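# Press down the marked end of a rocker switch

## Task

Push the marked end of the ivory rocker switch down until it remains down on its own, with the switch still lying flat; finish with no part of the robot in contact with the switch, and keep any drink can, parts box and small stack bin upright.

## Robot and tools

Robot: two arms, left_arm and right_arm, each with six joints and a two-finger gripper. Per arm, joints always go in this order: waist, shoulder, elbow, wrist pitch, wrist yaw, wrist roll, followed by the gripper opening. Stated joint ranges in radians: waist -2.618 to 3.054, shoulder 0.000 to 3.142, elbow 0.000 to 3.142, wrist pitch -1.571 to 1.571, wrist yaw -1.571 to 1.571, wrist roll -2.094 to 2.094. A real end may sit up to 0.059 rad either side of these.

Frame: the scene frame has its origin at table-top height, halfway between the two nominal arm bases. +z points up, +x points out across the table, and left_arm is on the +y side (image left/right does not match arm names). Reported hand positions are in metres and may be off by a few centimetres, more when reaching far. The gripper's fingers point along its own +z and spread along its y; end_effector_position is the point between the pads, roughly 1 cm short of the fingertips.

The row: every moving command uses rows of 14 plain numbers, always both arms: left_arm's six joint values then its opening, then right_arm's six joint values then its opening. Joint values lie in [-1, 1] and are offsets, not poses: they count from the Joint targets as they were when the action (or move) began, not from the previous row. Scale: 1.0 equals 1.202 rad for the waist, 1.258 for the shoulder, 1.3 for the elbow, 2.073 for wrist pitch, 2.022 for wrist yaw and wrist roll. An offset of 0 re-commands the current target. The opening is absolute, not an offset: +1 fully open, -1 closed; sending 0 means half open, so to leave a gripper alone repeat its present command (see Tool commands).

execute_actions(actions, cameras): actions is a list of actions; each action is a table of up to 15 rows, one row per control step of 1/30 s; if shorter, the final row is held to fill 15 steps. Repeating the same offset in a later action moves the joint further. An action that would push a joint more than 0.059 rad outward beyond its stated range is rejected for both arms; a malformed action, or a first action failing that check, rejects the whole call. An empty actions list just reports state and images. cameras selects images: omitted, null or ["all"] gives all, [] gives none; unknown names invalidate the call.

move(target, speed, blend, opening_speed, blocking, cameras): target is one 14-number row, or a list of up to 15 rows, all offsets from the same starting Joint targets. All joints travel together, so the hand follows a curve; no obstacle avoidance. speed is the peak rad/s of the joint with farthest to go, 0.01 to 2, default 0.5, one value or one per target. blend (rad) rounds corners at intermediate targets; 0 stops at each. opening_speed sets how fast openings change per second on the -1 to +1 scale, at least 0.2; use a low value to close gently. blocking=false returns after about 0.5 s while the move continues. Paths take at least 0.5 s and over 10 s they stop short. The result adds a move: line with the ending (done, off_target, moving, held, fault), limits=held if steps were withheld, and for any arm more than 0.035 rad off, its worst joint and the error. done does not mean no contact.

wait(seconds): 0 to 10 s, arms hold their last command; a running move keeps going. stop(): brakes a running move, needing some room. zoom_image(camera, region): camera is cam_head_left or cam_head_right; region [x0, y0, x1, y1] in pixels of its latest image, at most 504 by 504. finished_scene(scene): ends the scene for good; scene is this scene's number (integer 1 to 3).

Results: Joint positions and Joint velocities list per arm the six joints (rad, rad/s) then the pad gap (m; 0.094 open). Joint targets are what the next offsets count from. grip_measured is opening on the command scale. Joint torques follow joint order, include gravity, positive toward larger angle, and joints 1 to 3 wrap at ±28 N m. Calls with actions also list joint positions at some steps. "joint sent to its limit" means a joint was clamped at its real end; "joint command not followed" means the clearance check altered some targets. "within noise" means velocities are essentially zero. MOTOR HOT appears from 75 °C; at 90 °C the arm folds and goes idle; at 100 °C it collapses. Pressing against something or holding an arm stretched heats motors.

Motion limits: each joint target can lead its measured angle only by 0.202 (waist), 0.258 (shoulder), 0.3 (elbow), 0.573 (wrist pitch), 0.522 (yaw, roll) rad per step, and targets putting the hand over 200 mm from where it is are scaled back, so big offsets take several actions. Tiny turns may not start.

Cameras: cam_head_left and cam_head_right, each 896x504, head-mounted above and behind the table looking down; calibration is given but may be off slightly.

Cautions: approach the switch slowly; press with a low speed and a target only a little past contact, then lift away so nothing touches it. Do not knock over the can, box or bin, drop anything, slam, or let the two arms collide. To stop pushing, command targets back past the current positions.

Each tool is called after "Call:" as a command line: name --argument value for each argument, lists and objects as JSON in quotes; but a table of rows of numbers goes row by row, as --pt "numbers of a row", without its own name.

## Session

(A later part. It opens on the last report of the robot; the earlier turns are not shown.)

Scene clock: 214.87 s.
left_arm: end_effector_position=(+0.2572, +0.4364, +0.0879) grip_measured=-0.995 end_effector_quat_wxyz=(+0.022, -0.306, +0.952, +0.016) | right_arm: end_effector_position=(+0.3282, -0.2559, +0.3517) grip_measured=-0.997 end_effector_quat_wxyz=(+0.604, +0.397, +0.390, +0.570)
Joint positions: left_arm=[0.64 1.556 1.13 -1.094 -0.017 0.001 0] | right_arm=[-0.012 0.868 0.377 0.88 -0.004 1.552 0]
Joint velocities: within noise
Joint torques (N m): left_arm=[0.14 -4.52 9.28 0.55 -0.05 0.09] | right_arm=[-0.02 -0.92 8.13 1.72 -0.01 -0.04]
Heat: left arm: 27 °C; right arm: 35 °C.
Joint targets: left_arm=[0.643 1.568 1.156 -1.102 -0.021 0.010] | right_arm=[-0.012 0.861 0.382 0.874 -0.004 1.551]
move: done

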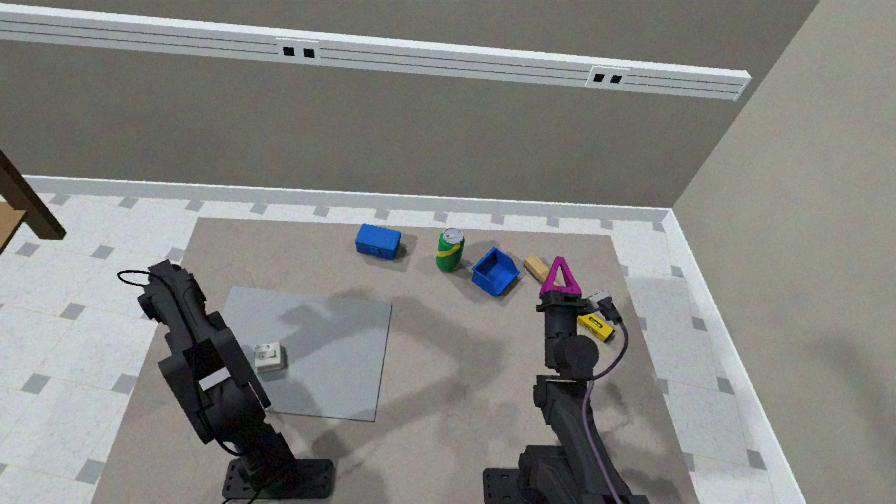

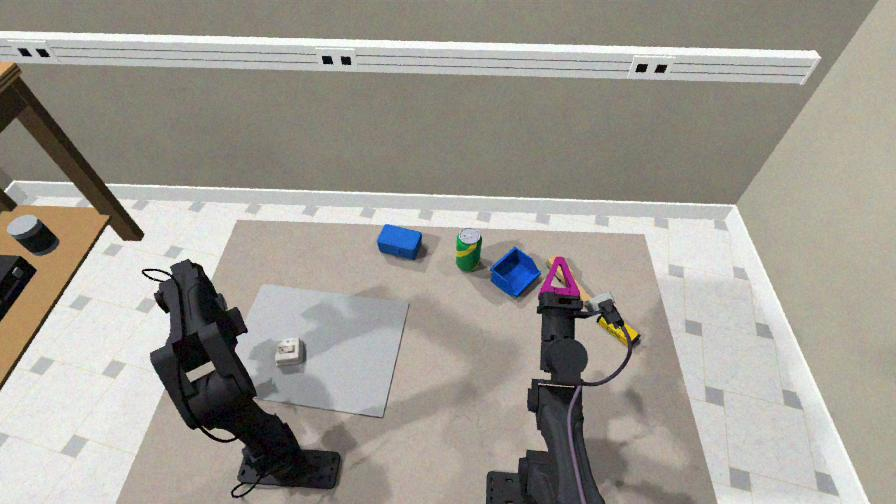

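Call:
move --target '[0.2325, -0.0596, -0.1292, 0.0381, 0, 0, -1, 0, 0, 0, 0, 0, 0, -1]' --speed 0.5

Call:
zoom_image --camera "cam_head_left" --region '[150, 320, 250, 420]'

Call:
zoom_image --camera "cam_head_right" --region '[170, 320, 270, 420]'

Scene clock: 228.13 s.
left_arm: end_effector_position=(+0.1862, +0.4703, +0.0613) grip_measured=-0.995 end_effector_quat_wxyz=(-0.004, -0.435, +0.900, +0.008) | right_arm: end_effector_position=(+0.3282, -0.2559, +0.3517) grip_measured=-0.997 end_effector_quat_wxyz=(+0.604, +0.397, +0.390, +0.570)
Joint positions: left_arm=[0.919 1.526 0.994 -1.039 -0.019 0.001 0] | right_arm=[-0.012 0.868 0.377 0.88 -0.004 1.552 0]
Joint velocities: within noise
Joint torques (N m): left_arm=[0.24 -7.79 6.04 0.68 -0.05 0.06] | right_arm=[0.01 -0.92 8.13 1.72 -0.01 -0.04]
Heat: left arm: 28 °C; right arm: 35 °C.
Joint targets: left_arm=[0.922 1.493 0.988 -1.024 -0.021 0.010] | right_arm=[-0.012 0.861 0.382 0.874 -0.004 1.551]
move: done

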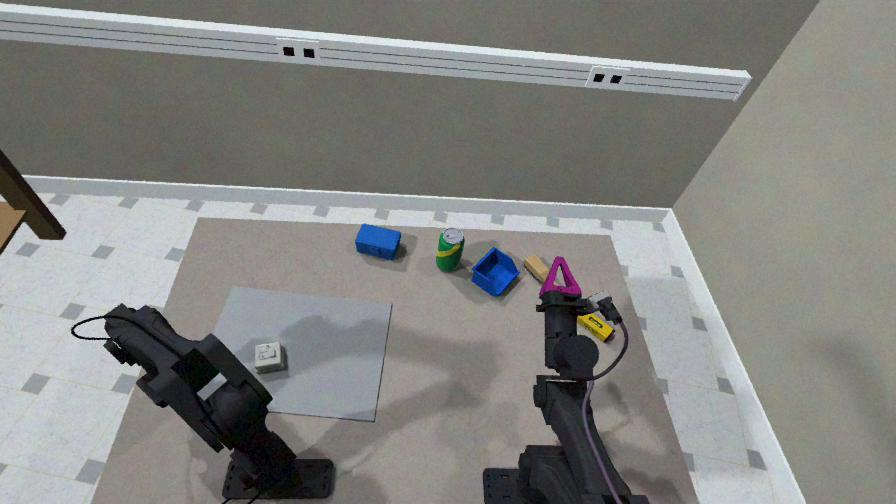

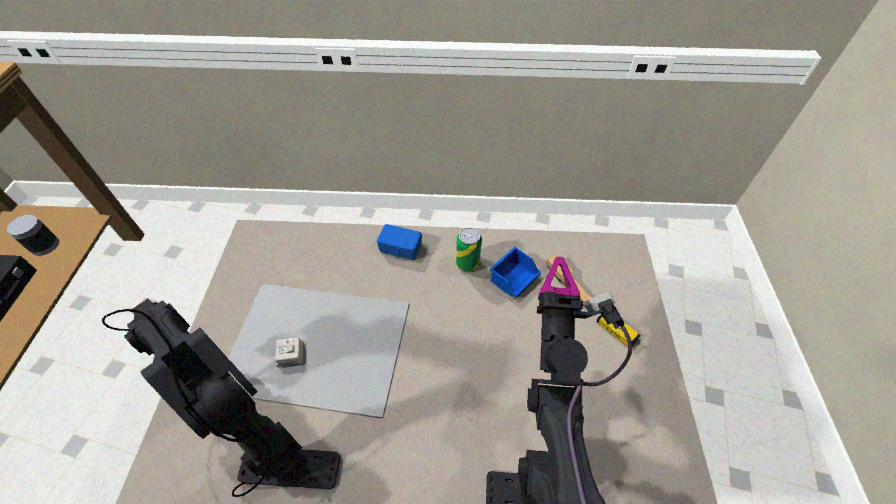

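Scaled by 5.040 from the camera's 896x504 image, which has a finer 1280x720 frame.

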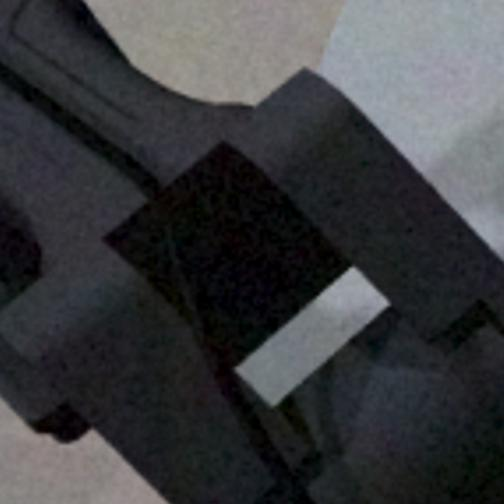

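Scaled by 5.040 from the camera's 896x504 image, which has a finer 1280x720 frame.

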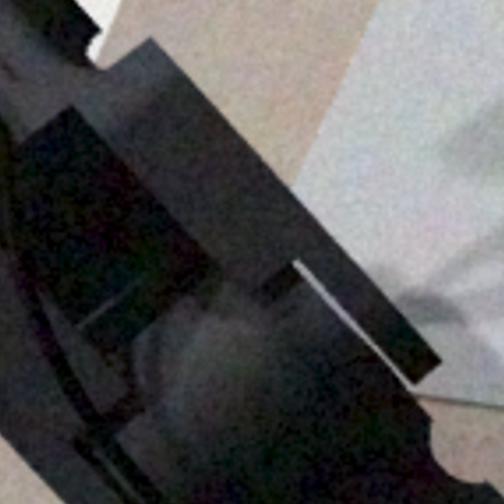

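Call:
execute_actions --actions '[]'

Scene clock: 237.00 s.
left_arm: end_effector_position=(+0.1864, +0.4705, +0.0613) grip_measured=-0.995 end_effector_quat_wxyz=(-0.004, -0.435, +0.900, +0.009) | right_arm: end_effector_position=(+0.3282, -0.2559, +0.3517) grip_measured=-0.997 end_effector_quat_wxyz=(+0.604, +0.397, +0.390, +0.570)
Joint positions: left_arm=[0.919 1.526 0.994 -1.037 -0.019 0.001 0] | right_arm=[-0.012 0.868 0.377 0.88 -0.004 1.552 0]
Joint velocities: within noise
Joint torques (N m): left_arm=[0.18 -7.86 5.91 0.7 -0.03 0.07] | right_arm=[-0.01 -0.94 8.13 1.72 -0.01 -0.04]
Heat: left arm: 28 °C; right arm: 35 °C.
Joint targets: left_arm=[0.922 1.493 0.988 -1.023 -0.021 0.010] | right_arm=[-0.012 0.861 0.382 0.874 -0.004 1.551]
Tool commands: left_gripper/opening=-1.0 right_gripper/opening=-1.0

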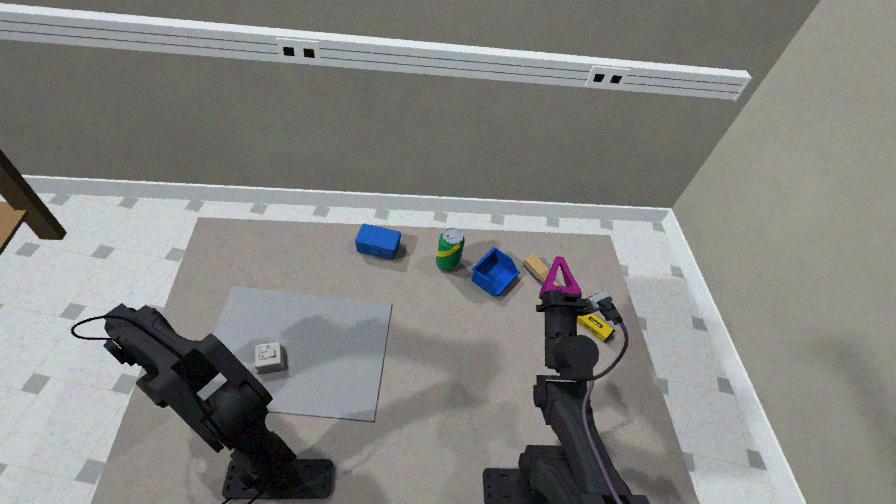

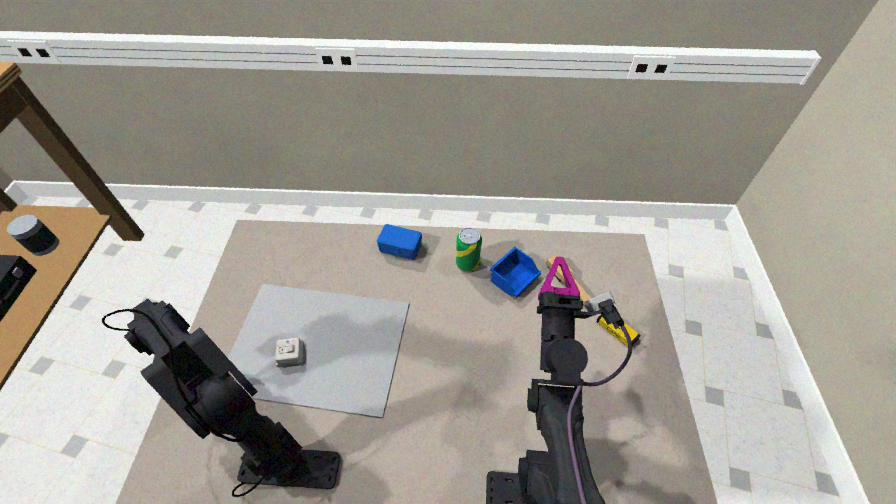

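Call:
move --pt "0 0 0 0 0 0 -1 -0.134 0.6137 0.6162 -0.9624 0.002 -0.767 -1" --speed '[0.7]'

Scene clock: 244.40 s.
left_arm: end_effector_position=(+0.1864, +0.4706, +0.0613) grip_measured=-0.995 end_effector_quat_wxyz=(-0.003, -0.435, +0.900, +0.009) | right_arm: end_effector_position=(+0.2750, -0.2965, +0.0769) grip_measured=-0.997 end_effector_quat_wxyz=(-0.004, +0.102, +0.995, +0.003)
Joint positions: left_arm=[0.919 1.526 0.994 -1.037 -0.019 0.001 0] | right_arm=[-0.168 1.617 1.149 -1.112 -0.004 0.006 0]
Joint velocities: within noise
Joint torques (N m): left_arm=[0.23 -7.82 6.01 0.69 -0.05 0.07] | right_arm=[-0.47 -4.36 9.28 0.28 0.04 -0.07]
Heat: left arm: 28 °C; right arm: 35 °C.
Joint targets: left_arm=[0.922 1.493 0.988 -1.023 -0.021 0.010] | right_arm=[-0.173 1.633 1.183 -1.121 0.000 0.000]
move: done

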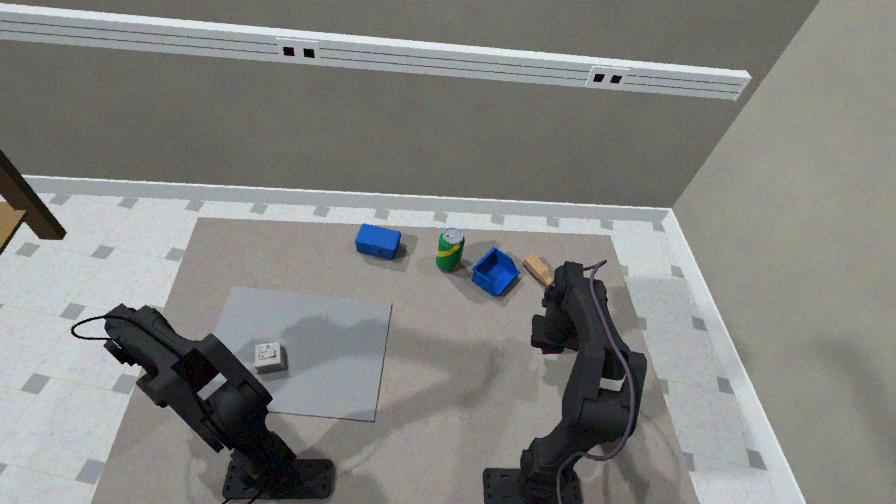

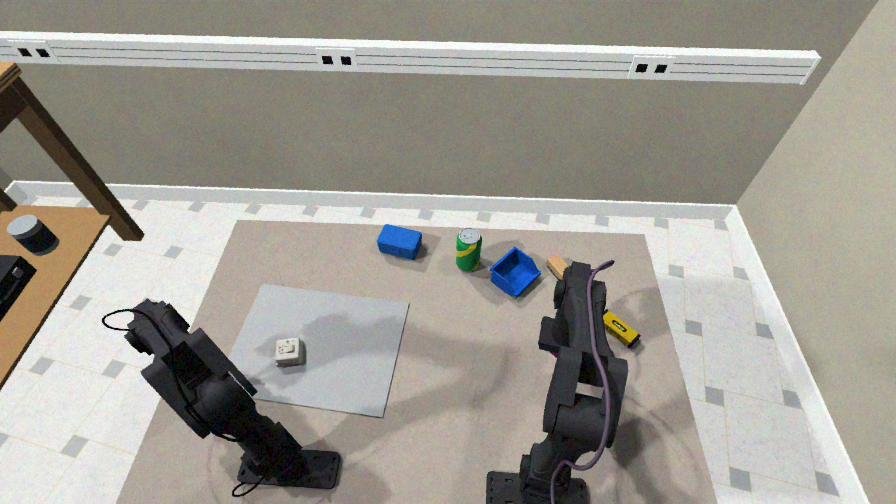

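Call:
zoom_image --camera "cam_head_left" --region '[515, 325, 595, 370]'

Call:
zoom_image --camera "cam_head_right" --region '[515, 325, 595, 370]'

Scaled by 6.300 from the camera's 896x504 image, which has a finer 1280x720 frame.

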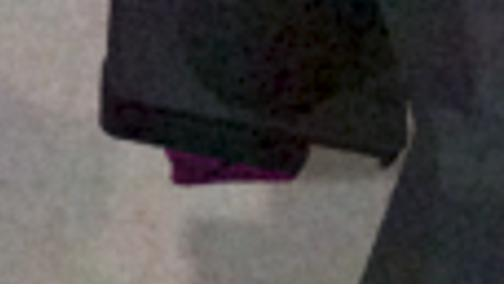

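Scaled by 6.300 from the camera's 896x504 image, which has a finer 1280x720 frame.

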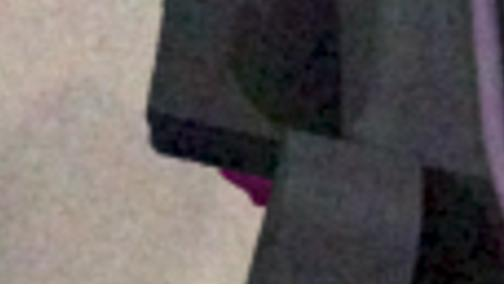

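Call:
move --pt "0 0 0 0 0 0 -1 -0.2088 0 -0.1088 0.0678 -0.1978 0 -1" --speed '[0.5]'

Call:
zoom_image --camera "cam_head_left" --region '[520, 325, 600, 370]'

Call:
zoom_image --camera "cam_head_right" --region '[520, 325, 600, 370]'

Scene clock: 253.43 s.
left_arm: end_effector_position=(+0.1864, +0.4706, +0.0613) grip_measured=-0.995 end_effector_quat_wxyz=(-0.003, -0.435, +0.900, +0.009) | right_arm: end_effector_position=(+0.2832, -0.3043, +0.0684) grip_measured=-0.997 end_effector_quat_wxyz=(+0.052, +0.220, +0.957, +0.183)
Joint positions: left_arm=[0.919 1.526 0.994 -1.037 -0.019 0.001 0] | right_arm=[-0.422 1.617 1.061 -0.993 -0.382 0.005 0]
Joint velocities: within noise
Joint torques (N m): left_arm=[0.16 -7.92 6.05 0.67 -0.03 0.06] | right_arm=[-0.18 -4.29 4.81 0.52 -0.42 -0.07]
Heat: left arm: 29 °C; right arm: 35 °C.
Joint targets: left_arm=[0.922 1.493 0.988 -1.023 -0.021 0.010] | right_arm=[-0.424 1.633 1.042 -0.981 -0.400 0.000]
move: done

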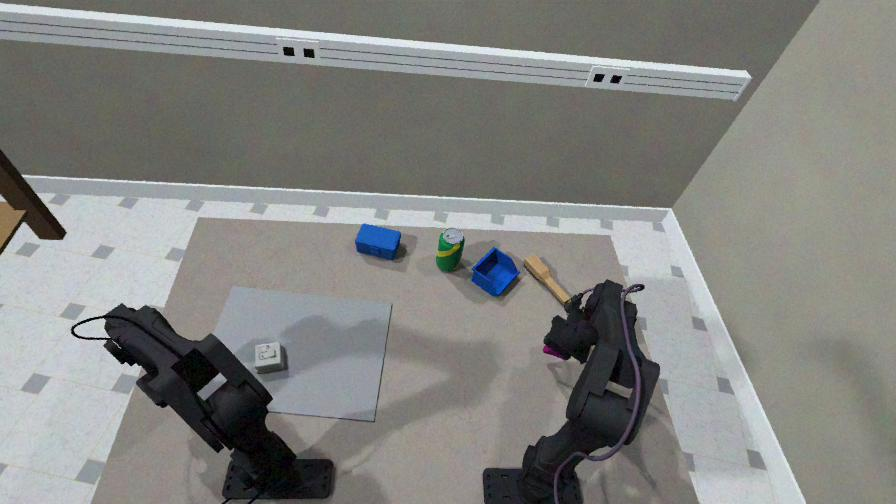

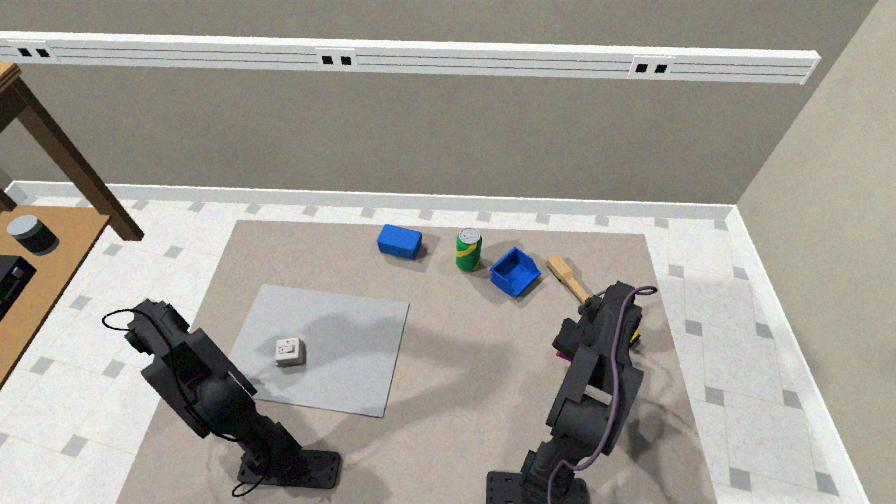

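Scaled by 6.300 from the camera's 896x504 image, which has a finer 1280x720 frame.

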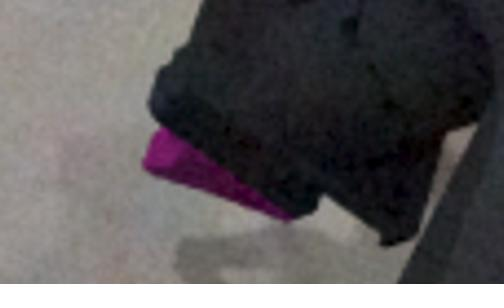

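Scaled by 6.300 from the camera's 896x504 image, which has a finer 1280x720 frame.

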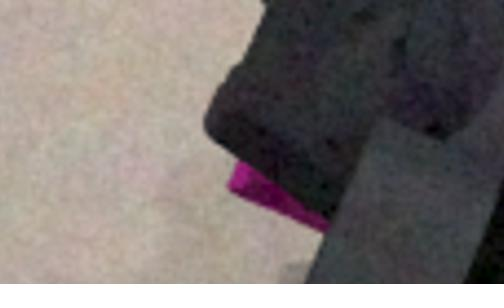

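Call:
zoom_image --camera "cam_head_left" --region '[538, 342, 558, 354]'

Call:
zoom_image --camera "cam_head_right" --region '[550, 345, 570, 357]'

Scaled by 25.200 from the camera's 896x504 image, which has a finer 1280x720 frame.

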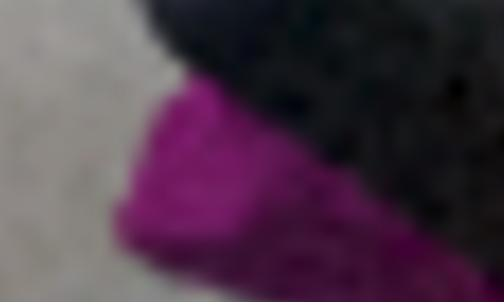

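Scaled by 25.200 from the camera's 896x504 image, which has a finer 1280x720 frame.

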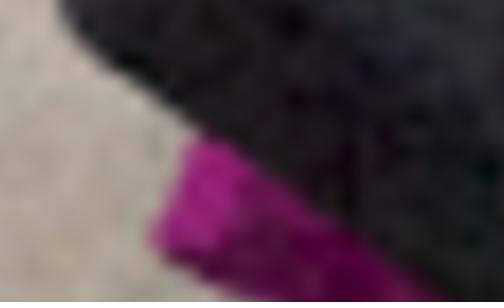

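Call:
move --pt "0 0 0 0 0 0 -1 0.4262 0.366 0.4958 -0.0882 0 0 -1" --speed '[0.5]'

Scene clock: 274.67 s.
left_arm: end_effector_position=(+0.1864, +0.4706, +0.0613) grip_measured=-0.995 end_effector_quat_wxyz=(-0.003, -0.435, +0.900, +0.009) | right_arm: end_effector_position=(+0.3938, -0.1510, +0.0710) grip_measured=-0.997 end_effector_quat_wxyz=(-0.006, -0.029, +0.981, +0.192)
Joint positions: left_arm=[0.919 1.526 0.994 -1.037 -0.019 0.001 0] | right_arm=[0.093 2.069 1.652 -1.154 -0.388 0.005 0]
Joint velocities: within noise
Joint torques (N m): left_arm=[0.13 -7.84 6.08 0.69 -0.03 0.05] | right_arm=[-0.46 -7.58 9.43 0.28 -0.38 -0.07]
Heat: left arm: 29 °C; right arm: 33 °C.
Joint targets: left_arm=[0.922 1.493 0.988 -1.024 -0.021 0.010] | right_arm=[0.088 2.093 1.687 -1.163 -0.400 0.000]
move: done

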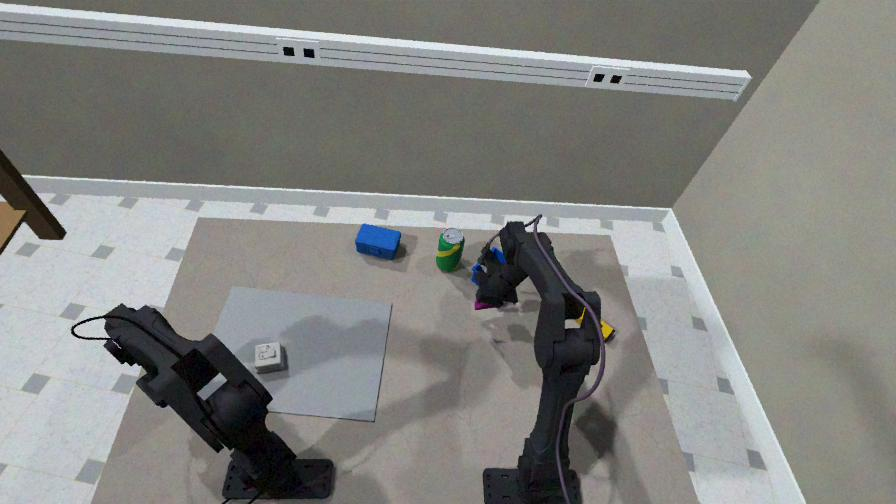

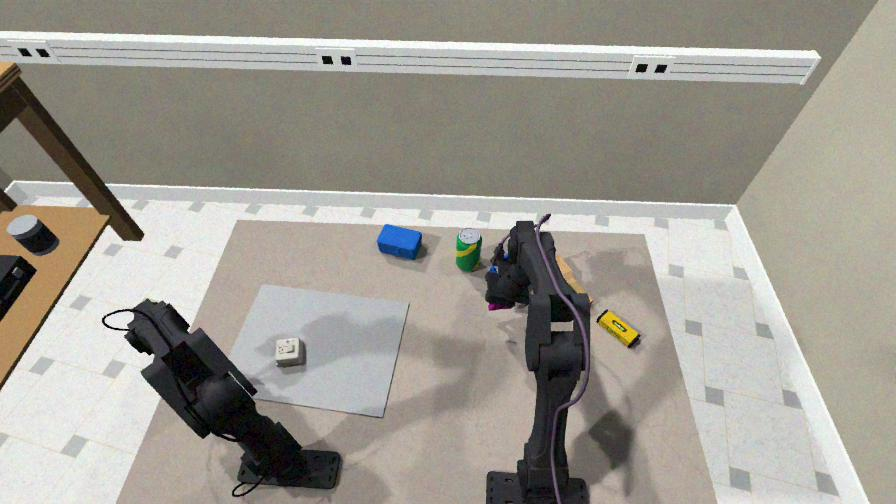

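Call:
zoom_image --camera "cam_head_left" --region '[467, 297, 487, 309]'

Call:
zoom_image --camera "cam_head_right" --region '[481, 299, 501, 311]'

Scaled by 25.200 from the camera's 896x504 image, which has a finer 1280x720 frame.

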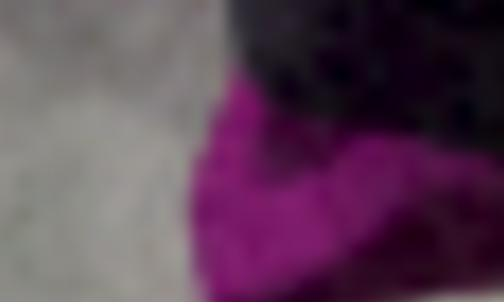

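Scaled by 25.200 from the camera's 896x504 image, which has a finer 1280x720 frame.

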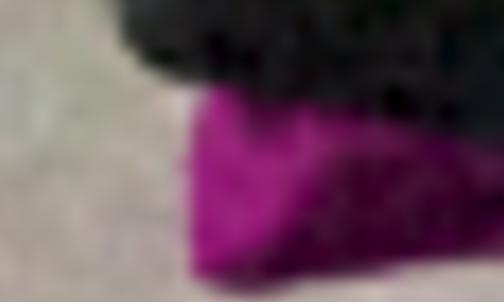

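Call:
move --pt "0 0 0 0 0 0 -1 0.3715 -0.0747 -0.1083 0.0217 0 0 -1" --speed '[0.5]'

Scene clock: 285.70 s.
left_arm: end_effector_position=(+0.1865, +0.4707, +0.0613) grip_measured=-0.995 end_effector_quat_wxyz=(-0.003, -0.435, +0.900, +0.009) | right_arm: end_effector_position=(+0.2997, -0.0001, +0.0611) grip_measured=-0.997 end_effector_quat_wxyz=(-0.065, -0.242, +0.951, +0.184)
Joint positions: left_arm=[0.919 1.526 0.994 -1.037 -0.019 0.001 0] | right_arm=[0.539 2.039 1.566 -1.131 -0.391 0.005 0]
Joint velocities: within noise
Joint torques (N m): left_arm=[0.23 -7.88 6.06 0.67 -0.03 0.05] | right_arm=[-0.44 -11.95 4.7 0.48 -0.38 -0.07]
Heat: left arm: 29 °C; right arm: 33 °C.
Joint targets: left_arm=[0.922 1.493 0.988 -1.023 -0.021 0.010] | right_arm=[0.535 1.999 1.546 -1.119 -0.400 0.000]
move: off_target (right_arm); right_arm: the shoulder is farthest, 0.040 rad from its target

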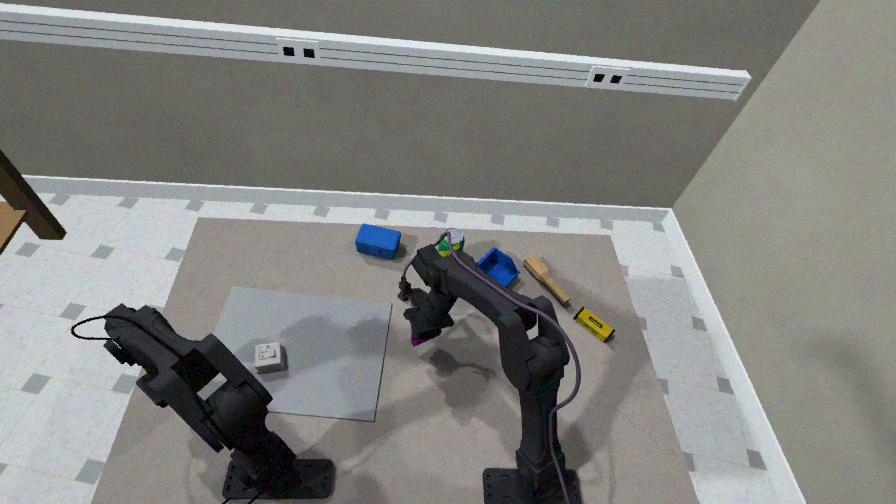

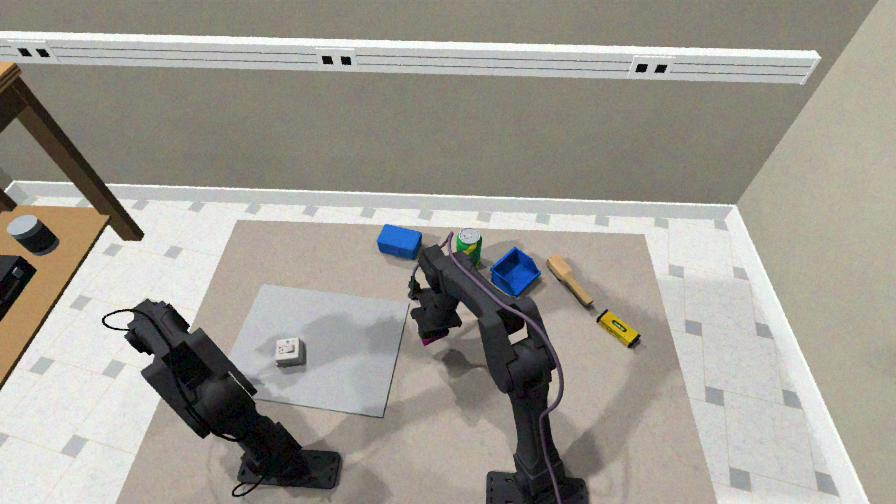

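Call:
zoom_image --camera "cam_head_left" --region '[404, 334, 424, 346]'

Call:
zoom_image --camera "cam_head_right" --region '[415, 334, 435, 346]'

Scaled by 25.200 from the camera's 896x504 image, which has a finer 1280x720 frame.

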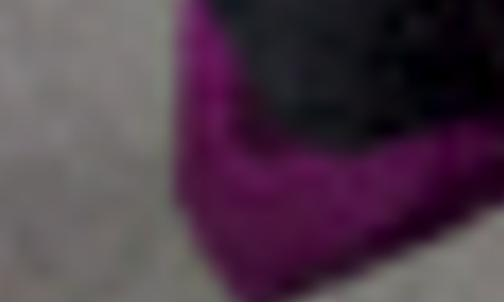

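Scaled by 25.200 from the camera's 896x504 image, which has a finer 1280x720 frame.

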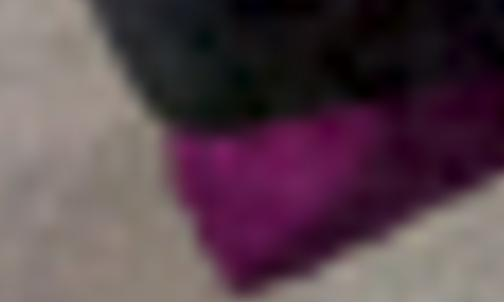

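Call:
move --pt "-0.5824 0 0.1923 0 0.208 -0.005 -1 -0.8195 0 0.1538 0 0 0 -1" --speed '[0.7]' --cameras '[]'

Call:
move --pt "-0.5807 0.306 0.0762 -0.003 0 0 -1 0 0 0 0 0 0 -1" --speed '[0.7]'

Scene clock: 299.57 s.
left_arm: end_effector_position=(+0.3531, +0.2720, +0.1337) grip_measured=-0.995 end_effector_quat_wxyz=(+0.128, -0.079, +0.973, -0.176) | right_arm: end_effector_position=(+0.4077, -0.3771, +0.0995) grip_measured=-0.997 end_effector_quat_wxyz=(+0.104, +0.225, +0.953, +0.176)
Joint positions: left_arm=[0.224 1.526 1.212 -1.034 0.381 0.001 0] | right_arm=[-0.453 2.039 1.713 -1.123 -0.394 0.005 0]
Joint velocities: within noise
Joint torques (N m): left_arm=[-0.18 -8.31 9.66 1.06 0.47 -0.07] | right_arm=[0.25 -12.29 9.51 0.64 -0.31 -0.07]
Heat: left arm: 29 °C; right arm: 33 °C.
Joint targets: left_arm=[0.222 1.493 1.238 -1.023 0.399 0.000] | right_arm=[-0.450 1.999 1.746 -1.119 -0.400 0.000]
move: off_target (right_arm); right_arm: the shoulder is farthest, 0.040 rad from its target
No camera images: "cameras" was empty.

Scene clock: 301.13 s.
left_arm: end_effector_position=(+0.2957, +0.0548, +0.0592) grip_measured=-0.995 end_effector_quat_wxyz=(-0.053, +0.241, +0.951, -0.185) | right_arm: end_effector_position=(+0.4077, -0.3771, +0.0995) grip_measured=-0.997 end_effector_quat_wxyz=(+0.104, +0.225, +0.953, +0.176)
Joint positions: left_arm=[-0.479 1.862 1.311 -1.033 0.388 0.001 0] | right_arm=[-0.453 2.039 1.713 -1.123 -0.394 0.005 0]
Joint velocities: within noise
Joint torques (N m): left_arm=[0.23 -6.75 9.09 0.52 0.41 -0.02] | right_arm=[0.27 -12.27 9.51 0.64 -0.32 -0.07]
Heat: left arm: 29 °C; right arm: 33 °C.
Joint targets: left_arm=[-0.476 1.878 1.337 -1.030 0.399 0.000] | right_arm=[-0.450 1.999 1.746 -1.119 -0.400 0.000]
move: off_target (right_arm); right_arm: the shoulder is farthest, 0.040 rad from its target

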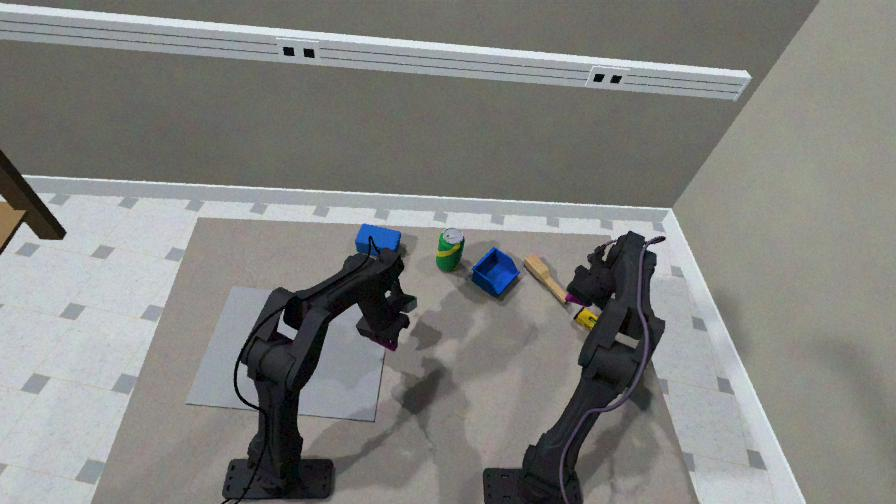

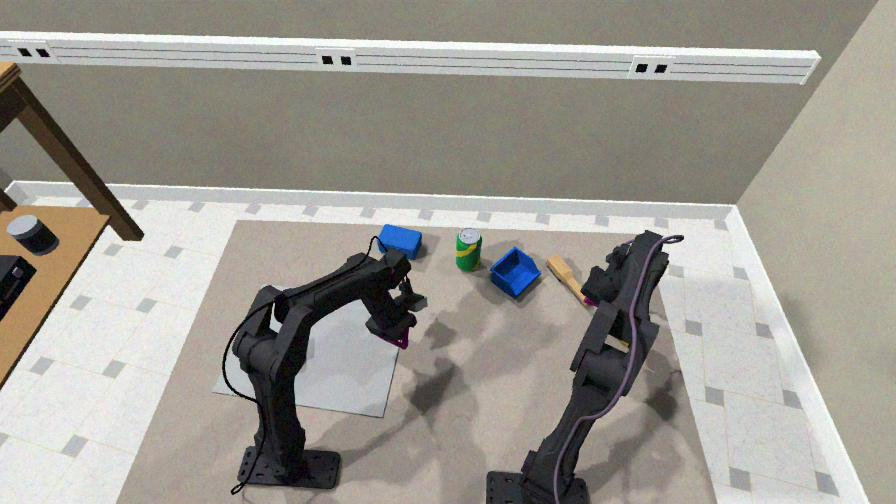

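Call:
zoom_image --camera "cam_head_left" --region '[379, 338, 399, 350]'

Call:
zoom_image --camera "cam_head_right" --region '[392, 336, 412, 348]'

Scaled by 25.200 from the camera's 896x504 image, which has a finer 1280x720 frame.

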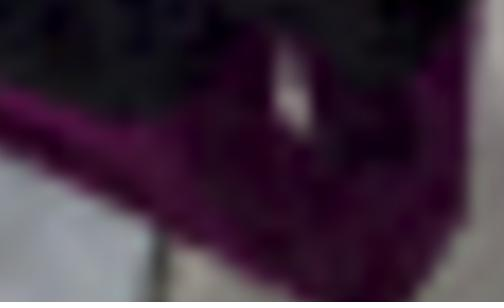

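Scaled by 25.200 from the camera's 896x504 image, which has a finer 1280x720 frame.

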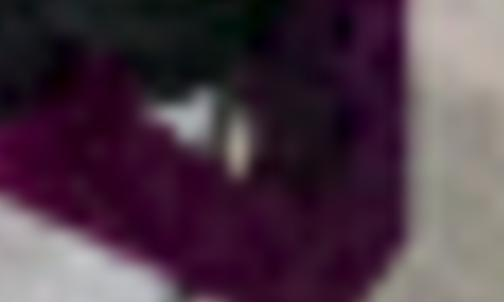

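Call:
zoom_image --camera "cam_head_left" --region '[384, 341, 404, 353]'

Call:
zoom_image --camera "cam_head_right" --region '[396, 339, 416, 351]'

Scaled by 25.200 from the camera's 896x504 image, which has a finer 1280x720 frame.

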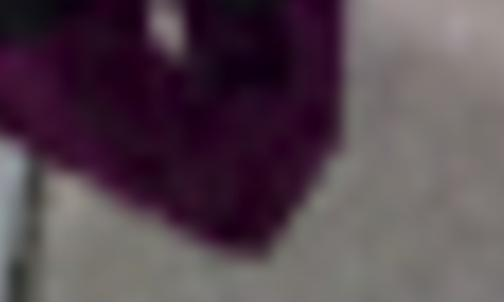

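Scaled by 25.200 from the camera's 896x504 image, which has a finer 1280x720 frame.

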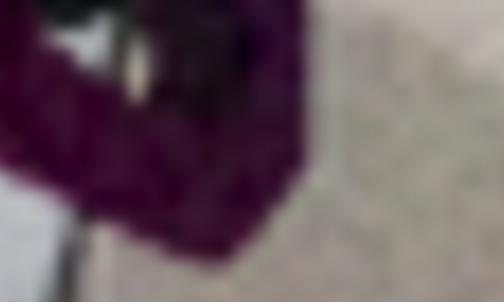

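Call:
move --pt "-0.2191 0.0747 0.1128 -0.0253 -0.1973 0 -1 0 0 0 0 0 0 -1" --speed '[0.4]' --cameras '[]'

Call:
move --pt "0 0 -0.0646 0.055 0 0 -1 0 0 0 0 0 0 -1" --speed '[0.2]' --cameras '[]'

Scene clock: 311.33 s.
left_arm: end_effector_position=(+0.2984, +0.0221, +0.0530) grip_measured=-0.995 end_effector_quat_wxyz=(+0.001, +0.370, +0.929, -0.006) | right_arm: end_effector_position=(+0.4077, -0.3771, +0.0995) grip_measured=-0.997 end_effector_quat_wxyz=(+0.104, +0.225, +0.953, +0.176)
Joint positions: left_arm=[-0.738 1.948 1.457 -1.073 0.011 0.001 0] | right_arm=[-0.453 2.039 1.713 -1.123 -0.394 0.005 0]
Joint velocities: within noise
Joint torques (N m): left_arm=[-0.03 -7.04 9.22 0.45 -0.11 -0.03] | right_arm=[0.27 -12.27 9.51 0.65 -0.32 -0.07]
Heat: left arm: 29 °C; right arm: 34 °C.
Joint targets: left_arm=[-0.739 1.972 1.484 -1.082 0.000 0.000] | right_arm=[-0.450 1.999 1.746 -1.119 -0.400 0.000]
move: off_target (right_arm); right_arm: the shoulder is farthest, 0.040 rad from its target
No camera images: "cameras" was empty.

Scene clock: 312.53 s.
left_arm: end_effector_position=(+0.3028, +0.0182, +0.0406) grip_measured=-0.995 end_effector_quat_wxyz=(+0.019, +0.370, +0.929, -0.013) | right_arm: end_effector_position=(+0.4077, -0.3771, +0.0995) grip_measured=-0.997 end_effector_quat_wxyz=(+0.104, +0.225, +0.953, +0.176)
Joint positions: left_arm=[-0.738 1.948 1.406 -0.983 0.01 0.001 0] | right_arm=[-0.453 2.039 1.713 -1.123 -0.394 0.005 0]
Joint velocities: within noise
Joint torques (N m): left_arm=[-0.12 -7.13 6 0.79 -0.09 -0.03] | right_arm=[0.27 -12.27 9.51 0.64 -0.32 -0.07]
Heat: left arm: 29 °C; right arm: 34 °C.
Joint targets: left_arm=[-0.739 1.972 1.399 -0.968 0.000 0.000] | right_arm=[-0.450 1.999 1.746 -1.119 -0.400 0.000]
move: off_target (right_arm); right_arm: the shoulder is farthest, 0.040 rad from its target
No camera images: "cameras" was empty.

Call:
move --pt "0 0 -0.0485 0.032 0 0 -1 0 0 0 0 0 0 -1" --speed '[0.2]' --cameras '[]'

Call:
move --pt "0 0 -0.0242 0.018 0 0 -1 0 0 0 0 0 0 -1" --speed '[0.2]' --cameras '[]'

Scene clock: 316.07 s.
left_arm: end_effector_position=(+0.2996, +0.0212, +0.0257) grip_measured=-0.995 end_effector_quat_wxyz=(+0.020, +0.370, +0.929, -0.014) | right_arm: end_effector_position=(+0.4077, -0.3771, +0.0995) grip_measured=-0.997 end_effector_quat_wxyz=(+0.104, +0.225, +0.953, +0.176)
Joint positions: left_arm=[-0.738 1.948 1.343 -0.917 0.01 0.001 0] | right_arm=[-0.453 2.039 1.713 -1.123 -0.394 0.005 0]
Joint velocities: within noise
Joint torques (N m): left_arm=[-0.09 -6.98 6 0.77 -0.11 -0.05] | right_arm=[0.25 -12.27 9.51 0.65 -0.32 -0.07]
Heat: left arm: 29 °C; right arm: 34 °C.
Joint targets: left_arm=[-0.739 1.972 1.337 -0.902 0.000 0.000] | right_arm=[-0.450 1.999 1.746 -1.119 -0.400 0.000]
move: off_target (right_arm); right_arm: the shoulder is farthest, 0.040 rad from its target
No camera images: "cameras" was empty.

Scene clock: 317.03 s.
left_arm: end_effector_position=(+0.2986, +0.0221, +0.0185) grip_measured=-0.995 end_effector_quat_wxyz=(+0.023, +0.370, +0.929, -0.015) | right_arm: end_effector_position=(+0.4077, -0.3771, +0.0995) grip_measured=-0.997 end_effector_quat_wxyz=(+0.104, +0.225, +0.953, +0.176)
Joint positions: left_arm=[-0.738 1.948 1.312 -0.88 0.01 0.001 0] | right_arm=[-0.453 2.039 1.713 -1.123 -0.394 0.005 0]
Joint velocities: within noise
Joint torques (N m): left_arm=[-0.02 -6.89 5.86 0.77 -0.11 -0.04] | right_arm=[0.25 -12.27 9.51 0.64 -0.32 -0.07]
Heat: left arm: 29 °C; right arm: 34 °C.
Joint targets: left_arm=[-0.739 1.972 1.305 -0.864 0.000 0.000] | right_arm=[-0.450 1.999 1.746 -1.119 -0.400 0.000]
move: off_target (right_arm); right_arm: the shoulder is farthest, 0.040 rad from its target
No camera images: "cameras" was empty.

Call:
move --pt "0 0 -0.0129 0.0095 0 0 -1 0 0 0 0 0 0 -1" --speed '[0.1]' --cameras '[]'

Call:
move --pt "0 0 -0.0129 0.0095 0 0 -1 0 0 0 0 0 0 -1" --speed '[0.1]' --cameras '[]'

Scene clock: 318.83 s.
left_arm: end_effector_position=(+0.2980, +0.0227, +0.0148) grip_measured=-0.995 end_effector_quat_wxyz=(+0.025, +0.370, +0.929, -0.015) | right_arm: end_effector_position=(+0.4077, -0.3771, +0.0995) grip_measured=-0.997 end_effector_quat_wxyz=(+0.104, +0.225, +0.953, +0.176)
Joint positions: left_arm=[-0.738 1.948 1.295 -0.86 0.01 0.001 0] | right_arm=[-0.453 2.039 1.713 -1.123 -0.394 0.005 0]
Joint velocities: within noise
Joint torques (N m): left_arm=[-0.2 -6.82 5.78 0.78 -0.12 -0.02] | right_arm=[0.28 -12.26 9.5 0.64 -0.32 -0.06]
Heat: left arm: 29 °C; right arm: 34 °C.
Joint targets: left_arm=[-0.739 1.972 1.288 -0.845 0.000 0.000] | right_arm=[-0.450 1.999 1.746 -1.119 -0.400 0.000]
move: off_target (right_arm); right_arm: the shoulder is farthest, 0.040 rad from its target
No camera images: "cameras" was empty.

Scene clock: 319.70 s.
left_arm: end_effector_position=(+0.2973, +0.0234, +0.0109) grip_measured=-0.995 end_effector_quat_wxyz=(+0.026, +0.370, +0.929, -0.016) | right_arm: end_effector_position=(+0.4077, -0.3771, +0.0995) grip_measured=-0.997 end_effector_quat_wxyz=(+0.104, +0.225, +0.953, +0.176)
Joint positions: left_arm=[-0.738 1.948 1.278 -0.841 0.01 0.001 0] | right_arm=[-0.453 2.039 1.713 -1.123 -0.394 0.005 0]
Joint velocities: within noise
Joint torques (N m): left_arm=[-0.17 -6.8 5.67 0.8 -0.11 -0.05] | right_arm=[0.25 -12.27 9.5 0.65 -0.32 -0.07]
Heat: left arm: 28 °C; right arm: 35 °C.
Joint targets: left_arm=[-0.739 1.972 1.271 -0.825 0.000 0.000] | right_arm=[-0.450 1.999 1.746 -1.119 -0.400 0.000]
move: off_target (right_arm); right_arm: the shoulder is farthest, 0.040 rad from its target
No camera images: "cameras" was empty.

Call:
move --pt "0 0 -0.0129 0.0095 0 0 -1 0 0 0 0 0 0 -1" --speed '[0.1]' --cameras '[]'

Call:
move --pt "0 0 -0.0097 0.007 0 0 -1 0 0 0 0 0 0 -1" --speed '[0.1]'

Scene clock: 321.40 s.
left_arm: end_effector_position=(+0.2966, +0.0242, +0.0071) grip_measured=-0.995 end_effector_quat_wxyz=(+0.028, +0.369, +0.929, -0.016) | right_arm: end_effector_position=(+0.4077, -0.3771, +0.0995) grip_measured=-0.997 end_effector_quat_wxyz=(+0.104, +0.225, +0.953, +0.176)
Joint positions: left_arm=[-0.738 1.948 1.262 -0.821 0.01 0.001 0] | right_arm=[-0.453 2.039 1.713 -1.123 -0.394 0.005 0]
Joint velocities: within noise
Joint torques (N m): left_arm=[-0.09 -6.8 5.7 0.82 -0.11 -0.03] | right_arm=[0.25 -12.27 9.5 0.65 -0.32 -0.07]
Heat: left arm: 28 °C; right arm: 35 °C.
Joint targets: left_arm=[-0.739 1.972 1.255 -0.805 0.000 0.000] | right_arm=[-0.450 1.999 1.746 -1.119 -0.400 0.000]
move: off_target (right_arm); right_arm: the shoulder is farthest, 0.040 rad from its target
No camera images: "cameras" was empty.

Scene clock: 322.10 s.
left_arm: end_effector_position=(+0.2968, +0.0239, +0.0065) grip_measured=-0.995 end_effector_quat_wxyz=(+0.029, +0.369, +0.929, -0.017) | right_arm: end_effector_position=(+0.4077, -0.3771, +0.0995) grip_measured=-0.997 end_effector_quat_wxyz=(+0.104, +0.225, +0.953, +0.176)
Joint positions: left_arm=[-0.738 1.948 1.259 -0.815 0.01 0.001 0] | right_arm=[-0.453 2.039 1.713 -1.123 -0.394 0.005 0]
Joint velocities: within noise
Joint torques (N m): left_arm=[-0.16 -6.78 4.78 0.91 -0.07 -0.02] | right_arm=[0.27 -12.27 9.51 0.64 -0.32 -0.07]
Heat: left arm: 28 °C; right arm: 35 °C.
Joint targets: left_arm=[-0.739 1.972 1.242 -0.791 0.000 0.000] | right_arm=[-0.450 1.999 1.746 -1.119 -0.400 0.000]
move: off_target (right_arm); right_arm: the shoulder is farthest, 0.040 rad from its target

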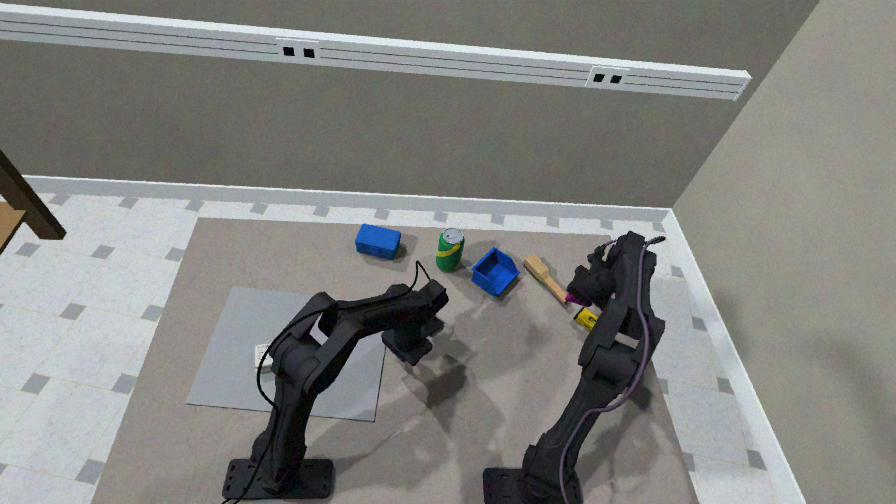

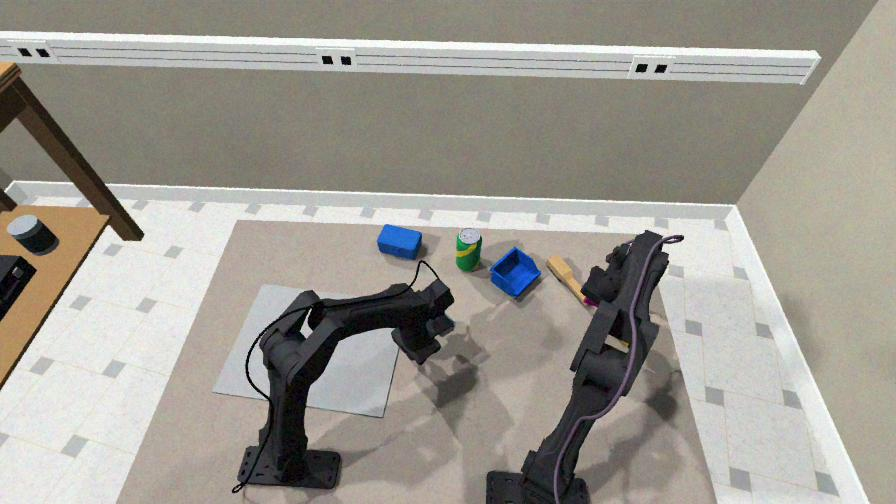

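Call:
move --pt "0 0 0.154 -0.0965 0 0 -1 0 0 0 0 0 0 -1" --pt "0.9475 0 0.17 -0.0965 0 0 -1 0 0 0 0 0 0 -1" --speed '[0.4,0.8]' --blend '[0.05,0]' --cameras '[]'

Scene clock: 326.97 s.
left_arm: end_effector_position=(+0.3853, +0.4162, +0.0471) grip_measured=-0.995 end_effector_quat_wxyz=(+0.036, -0.192, +0.981, +0.007) | right_arm: end_effector_position=(+0.4077, -0.3771, +0.0995) grip_measured=-0.997 end_effector_quat_wxyz=(+0.104, +0.225, +0.953, +0.176)
Joint positions: left_arm=[0.406 1.953 1.437 -0.982 0 0.001 0] | right_arm=[-0.453 2.039 1.713 -1.123 -0.394 0.005 0]
Joint velocities: within noise
Joint torques (N m): left_arm=[-0.51 -7.49 9.2 0.58 0.02 -0.05] | right_arm=[0.27 -12.27 9.51 0.64 -0.32 -0.07]
Heat: left arm: 28 °C; right arm: 35 °C.
Joint targets: left_arm=[0.400 1.972 1.463 -0.991 0.000 0.000] | right_arm=[-0.450 1.999 1.746 -1.119 -0.400 0.000]
move: off_target (right_arm); right_arm: the shoulder is farthest, 0.040 rad from its target
No camera images: "cameras" was empty.

Call:
move --pt "0 0 0 0 0 0 -1 0.9706 0.0165 -0.1179 -0.012 0.1978 0 -1" --speed '[0.7]' --cameras '[]'

Call:
move --pt "0 0 0 0 0 0 -1 0 0 -0.0969 0.066 0 0 -1" --speed '[0.2]' --cameras '[]'

Scene clock: 331.63 s.
left_arm: end_effector_position=(+0.3851, +0.4160, +0.0471) grip_measured=-0.995 end_effector_quat_wxyz=(+0.035, -0.192, +0.981, +0.007) | right_arm: end_effector_position=(+0.3028, +0.0060, +0.0589) grip_measured=-0.997 end_effector_quat_wxyz=(+0.002, -0.336, +0.942, +0.007)
Joint positions: left_arm=[0.405 1.953 1.437 -0.983 0 0.001 0] | right_arm=[0.719 2.039 1.612 -1.134 -0.012 0.004 0]
Joint velocities: within noise
Joint torques (N m): left_arm=[-0.51 -7.45 9.22 0.58 0.04 -0.03] | right_arm=[-0.29 -10.48 4.89 0.27 0.13 -0.06]
Heat: left arm: 29 °C; right arm: 35 °C.
Joint targets: left_arm=[0.400 1.972 1.463 -0.991 0.000 0.000] | right_arm=[0.716 2.020 1.593 -1.143 0.000 0.000]
move: done
No camera images: "cameras" was empty.

Scene clock: 332.93 s.
left_arm: end_effector_position=(+0.3851, +0.4160, +0.0471) grip_measured=-0.995 end_effector_quat_wxyz=(+0.035, -0.192, +0.981, +0.007) | right_arm: end_effector_position=(+0.2943, -0.0010, +0.0278) grip_measured=-0.997 end_effector_quat_wxyz=(-0.003, -0.336, +0.942, +0.005)
Joint positions: left_arm=[0.405 1.953 1.437 -0.983 0 0.001 0] | right_arm=[0.719 2.039 1.485 -1.019 -0.012 0.004 0]
Joint velocities: within noise
Joint torques (N m): left_arm=[-0.4 -7.49 9.31 0.6 0.02 -0.04] | right_arm=[-0.28 -10.32 4.81 0.48 0.13 -0.06]
Heat: left arm: 29 °C; right arm: 35 °C.
Joint targets: left_arm=[0.400 1.972 1.463 -0.991 0.000 0.000] | right_arm=[0.716 2.020 1.467 -1.007 0.000 0.000]
move: done
No camera images: "cameras" was empty.

Call:
move --pt "0 0 0 0 0 0 -1 0 0 -0.0388 0.0295 0 0 -1" --speed '[0.2]' --cameras '[]'

Call:
move --pt "0 0 0 0 0 0 -1 0 0 -0.0129 0.01 0 0 -1" --speed '[0.1]' --cameras '[]'

Call:
move --pt "0 0 0 0 0 0 -1 0 0 -0.0097 0.0075 0 0 -1" --speed '[0.1]' --cameras '[]'

Scene clock: 335.83 s.
left_arm: end_effector_position=(+0.3851, +0.4160, +0.0471) grip_measured=-0.995 end_effector_quat_wxyz=(+0.035, -0.192, +0.981, +0.007) | right_arm: end_effector_position=(+0.2934, -0.0019, +0.0159) grip_measured=-0.997 end_effector_quat_wxyz=(+0.002, -0.336, +0.942, +0.007)
Joint positions: left_arm=[0.405 1.953 1.437 -0.983 0 0.001 0] | right_arm=[0.719 2.039 1.435 -0.958 -0.012 0.004 0]
Joint velocities: within noise
Joint torques (N m): left_arm=[-0.53 -7.41 9.18 0.6 0.04 -0.06] | right_arm=[-0.29 -10.26 4.68 0.53 0.13 -0.07]
Heat: left arm: 29 °C; right arm: 34 °C.
Joint targets: left_arm=[0.400 1.972 1.463 -0.991 0.000 0.000] | right_arm=[0.716 2.020 1.416 -0.945 0.000 0.000]
move: done
No camera images: "cameras" was empty.

Scene clock: 336.73 s.
left_arm: end_effector_position=(+0.3851, +0.4160, +0.0471) grip_measured=-0.995 end_effector_quat_wxyz=(+0.035, -0.192, +0.981, +0.007) | right_arm: end_effector_position=(+0.2931, -0.0021, +0.0121) grip_measured=-0.997 end_effector_quat_wxyz=(+0.004, -0.336, +0.942, +0.008)
Joint positions: left_arm=[0.405 1.953 1.437 -0.983 0 0.001 0] | right_arm=[0.719 2.039 1.419 -0.937 -0.012 0.004 0]
Joint velocities: within noise
Joint torques (N m): left_arm=[-0.5 -7.34 9.26 0.58 0.03 -0.04] | right_arm=[-0.28 -10.24 4.6 0.46 0.13 -0.06]
Heat: left arm: 29 °C; right arm: 34 °C.
Joint targets: left_arm=[0.400 1.972 1.463 -0.991 0.000 0.000] | right_arm=[0.716 2.020 1.400 -0.925 0.000 0.000]
move: done
No camera images: "cameras" was empty.

Scene clock: 337.60 s.
left_arm: end_effector_position=(+0.3851, +0.4160, +0.0471) grip_measured=-0.995 end_effector_quat_wxyz=(+0.035, -0.192, +0.981, +0.007) | right_arm: end_effector_position=(+0.2928, -0.0024, +0.0092) grip_measured=-0.997 end_effector_quat_wxyz=(+0.006, -0.336, +0.942, +0.008)
Joint positions: left_arm=[0.405 1.953 1.437 -0.983 0 0.001 0] | right_arm=[0.719 2.039 1.406 -0.922 -0.012 0.004 0]
Joint velocities: within noise
Joint torques (N m): left_arm=[-0.46 -7.54 9.31 0.58 0.03 -0.05] | right_arm=[-0.29 -10.22 4.59 0.51 0.13 -0.07]
Heat: left arm: 29 °C; right arm: 34 °C.
Joint targets: left_arm=[0.400 1.972 1.463 -0.991 0.000 0.000] | right_arm=[0.716 2.020 1.387 -0.909 0.000 0.000]
move: done
No camera images: "cameras" was empty.


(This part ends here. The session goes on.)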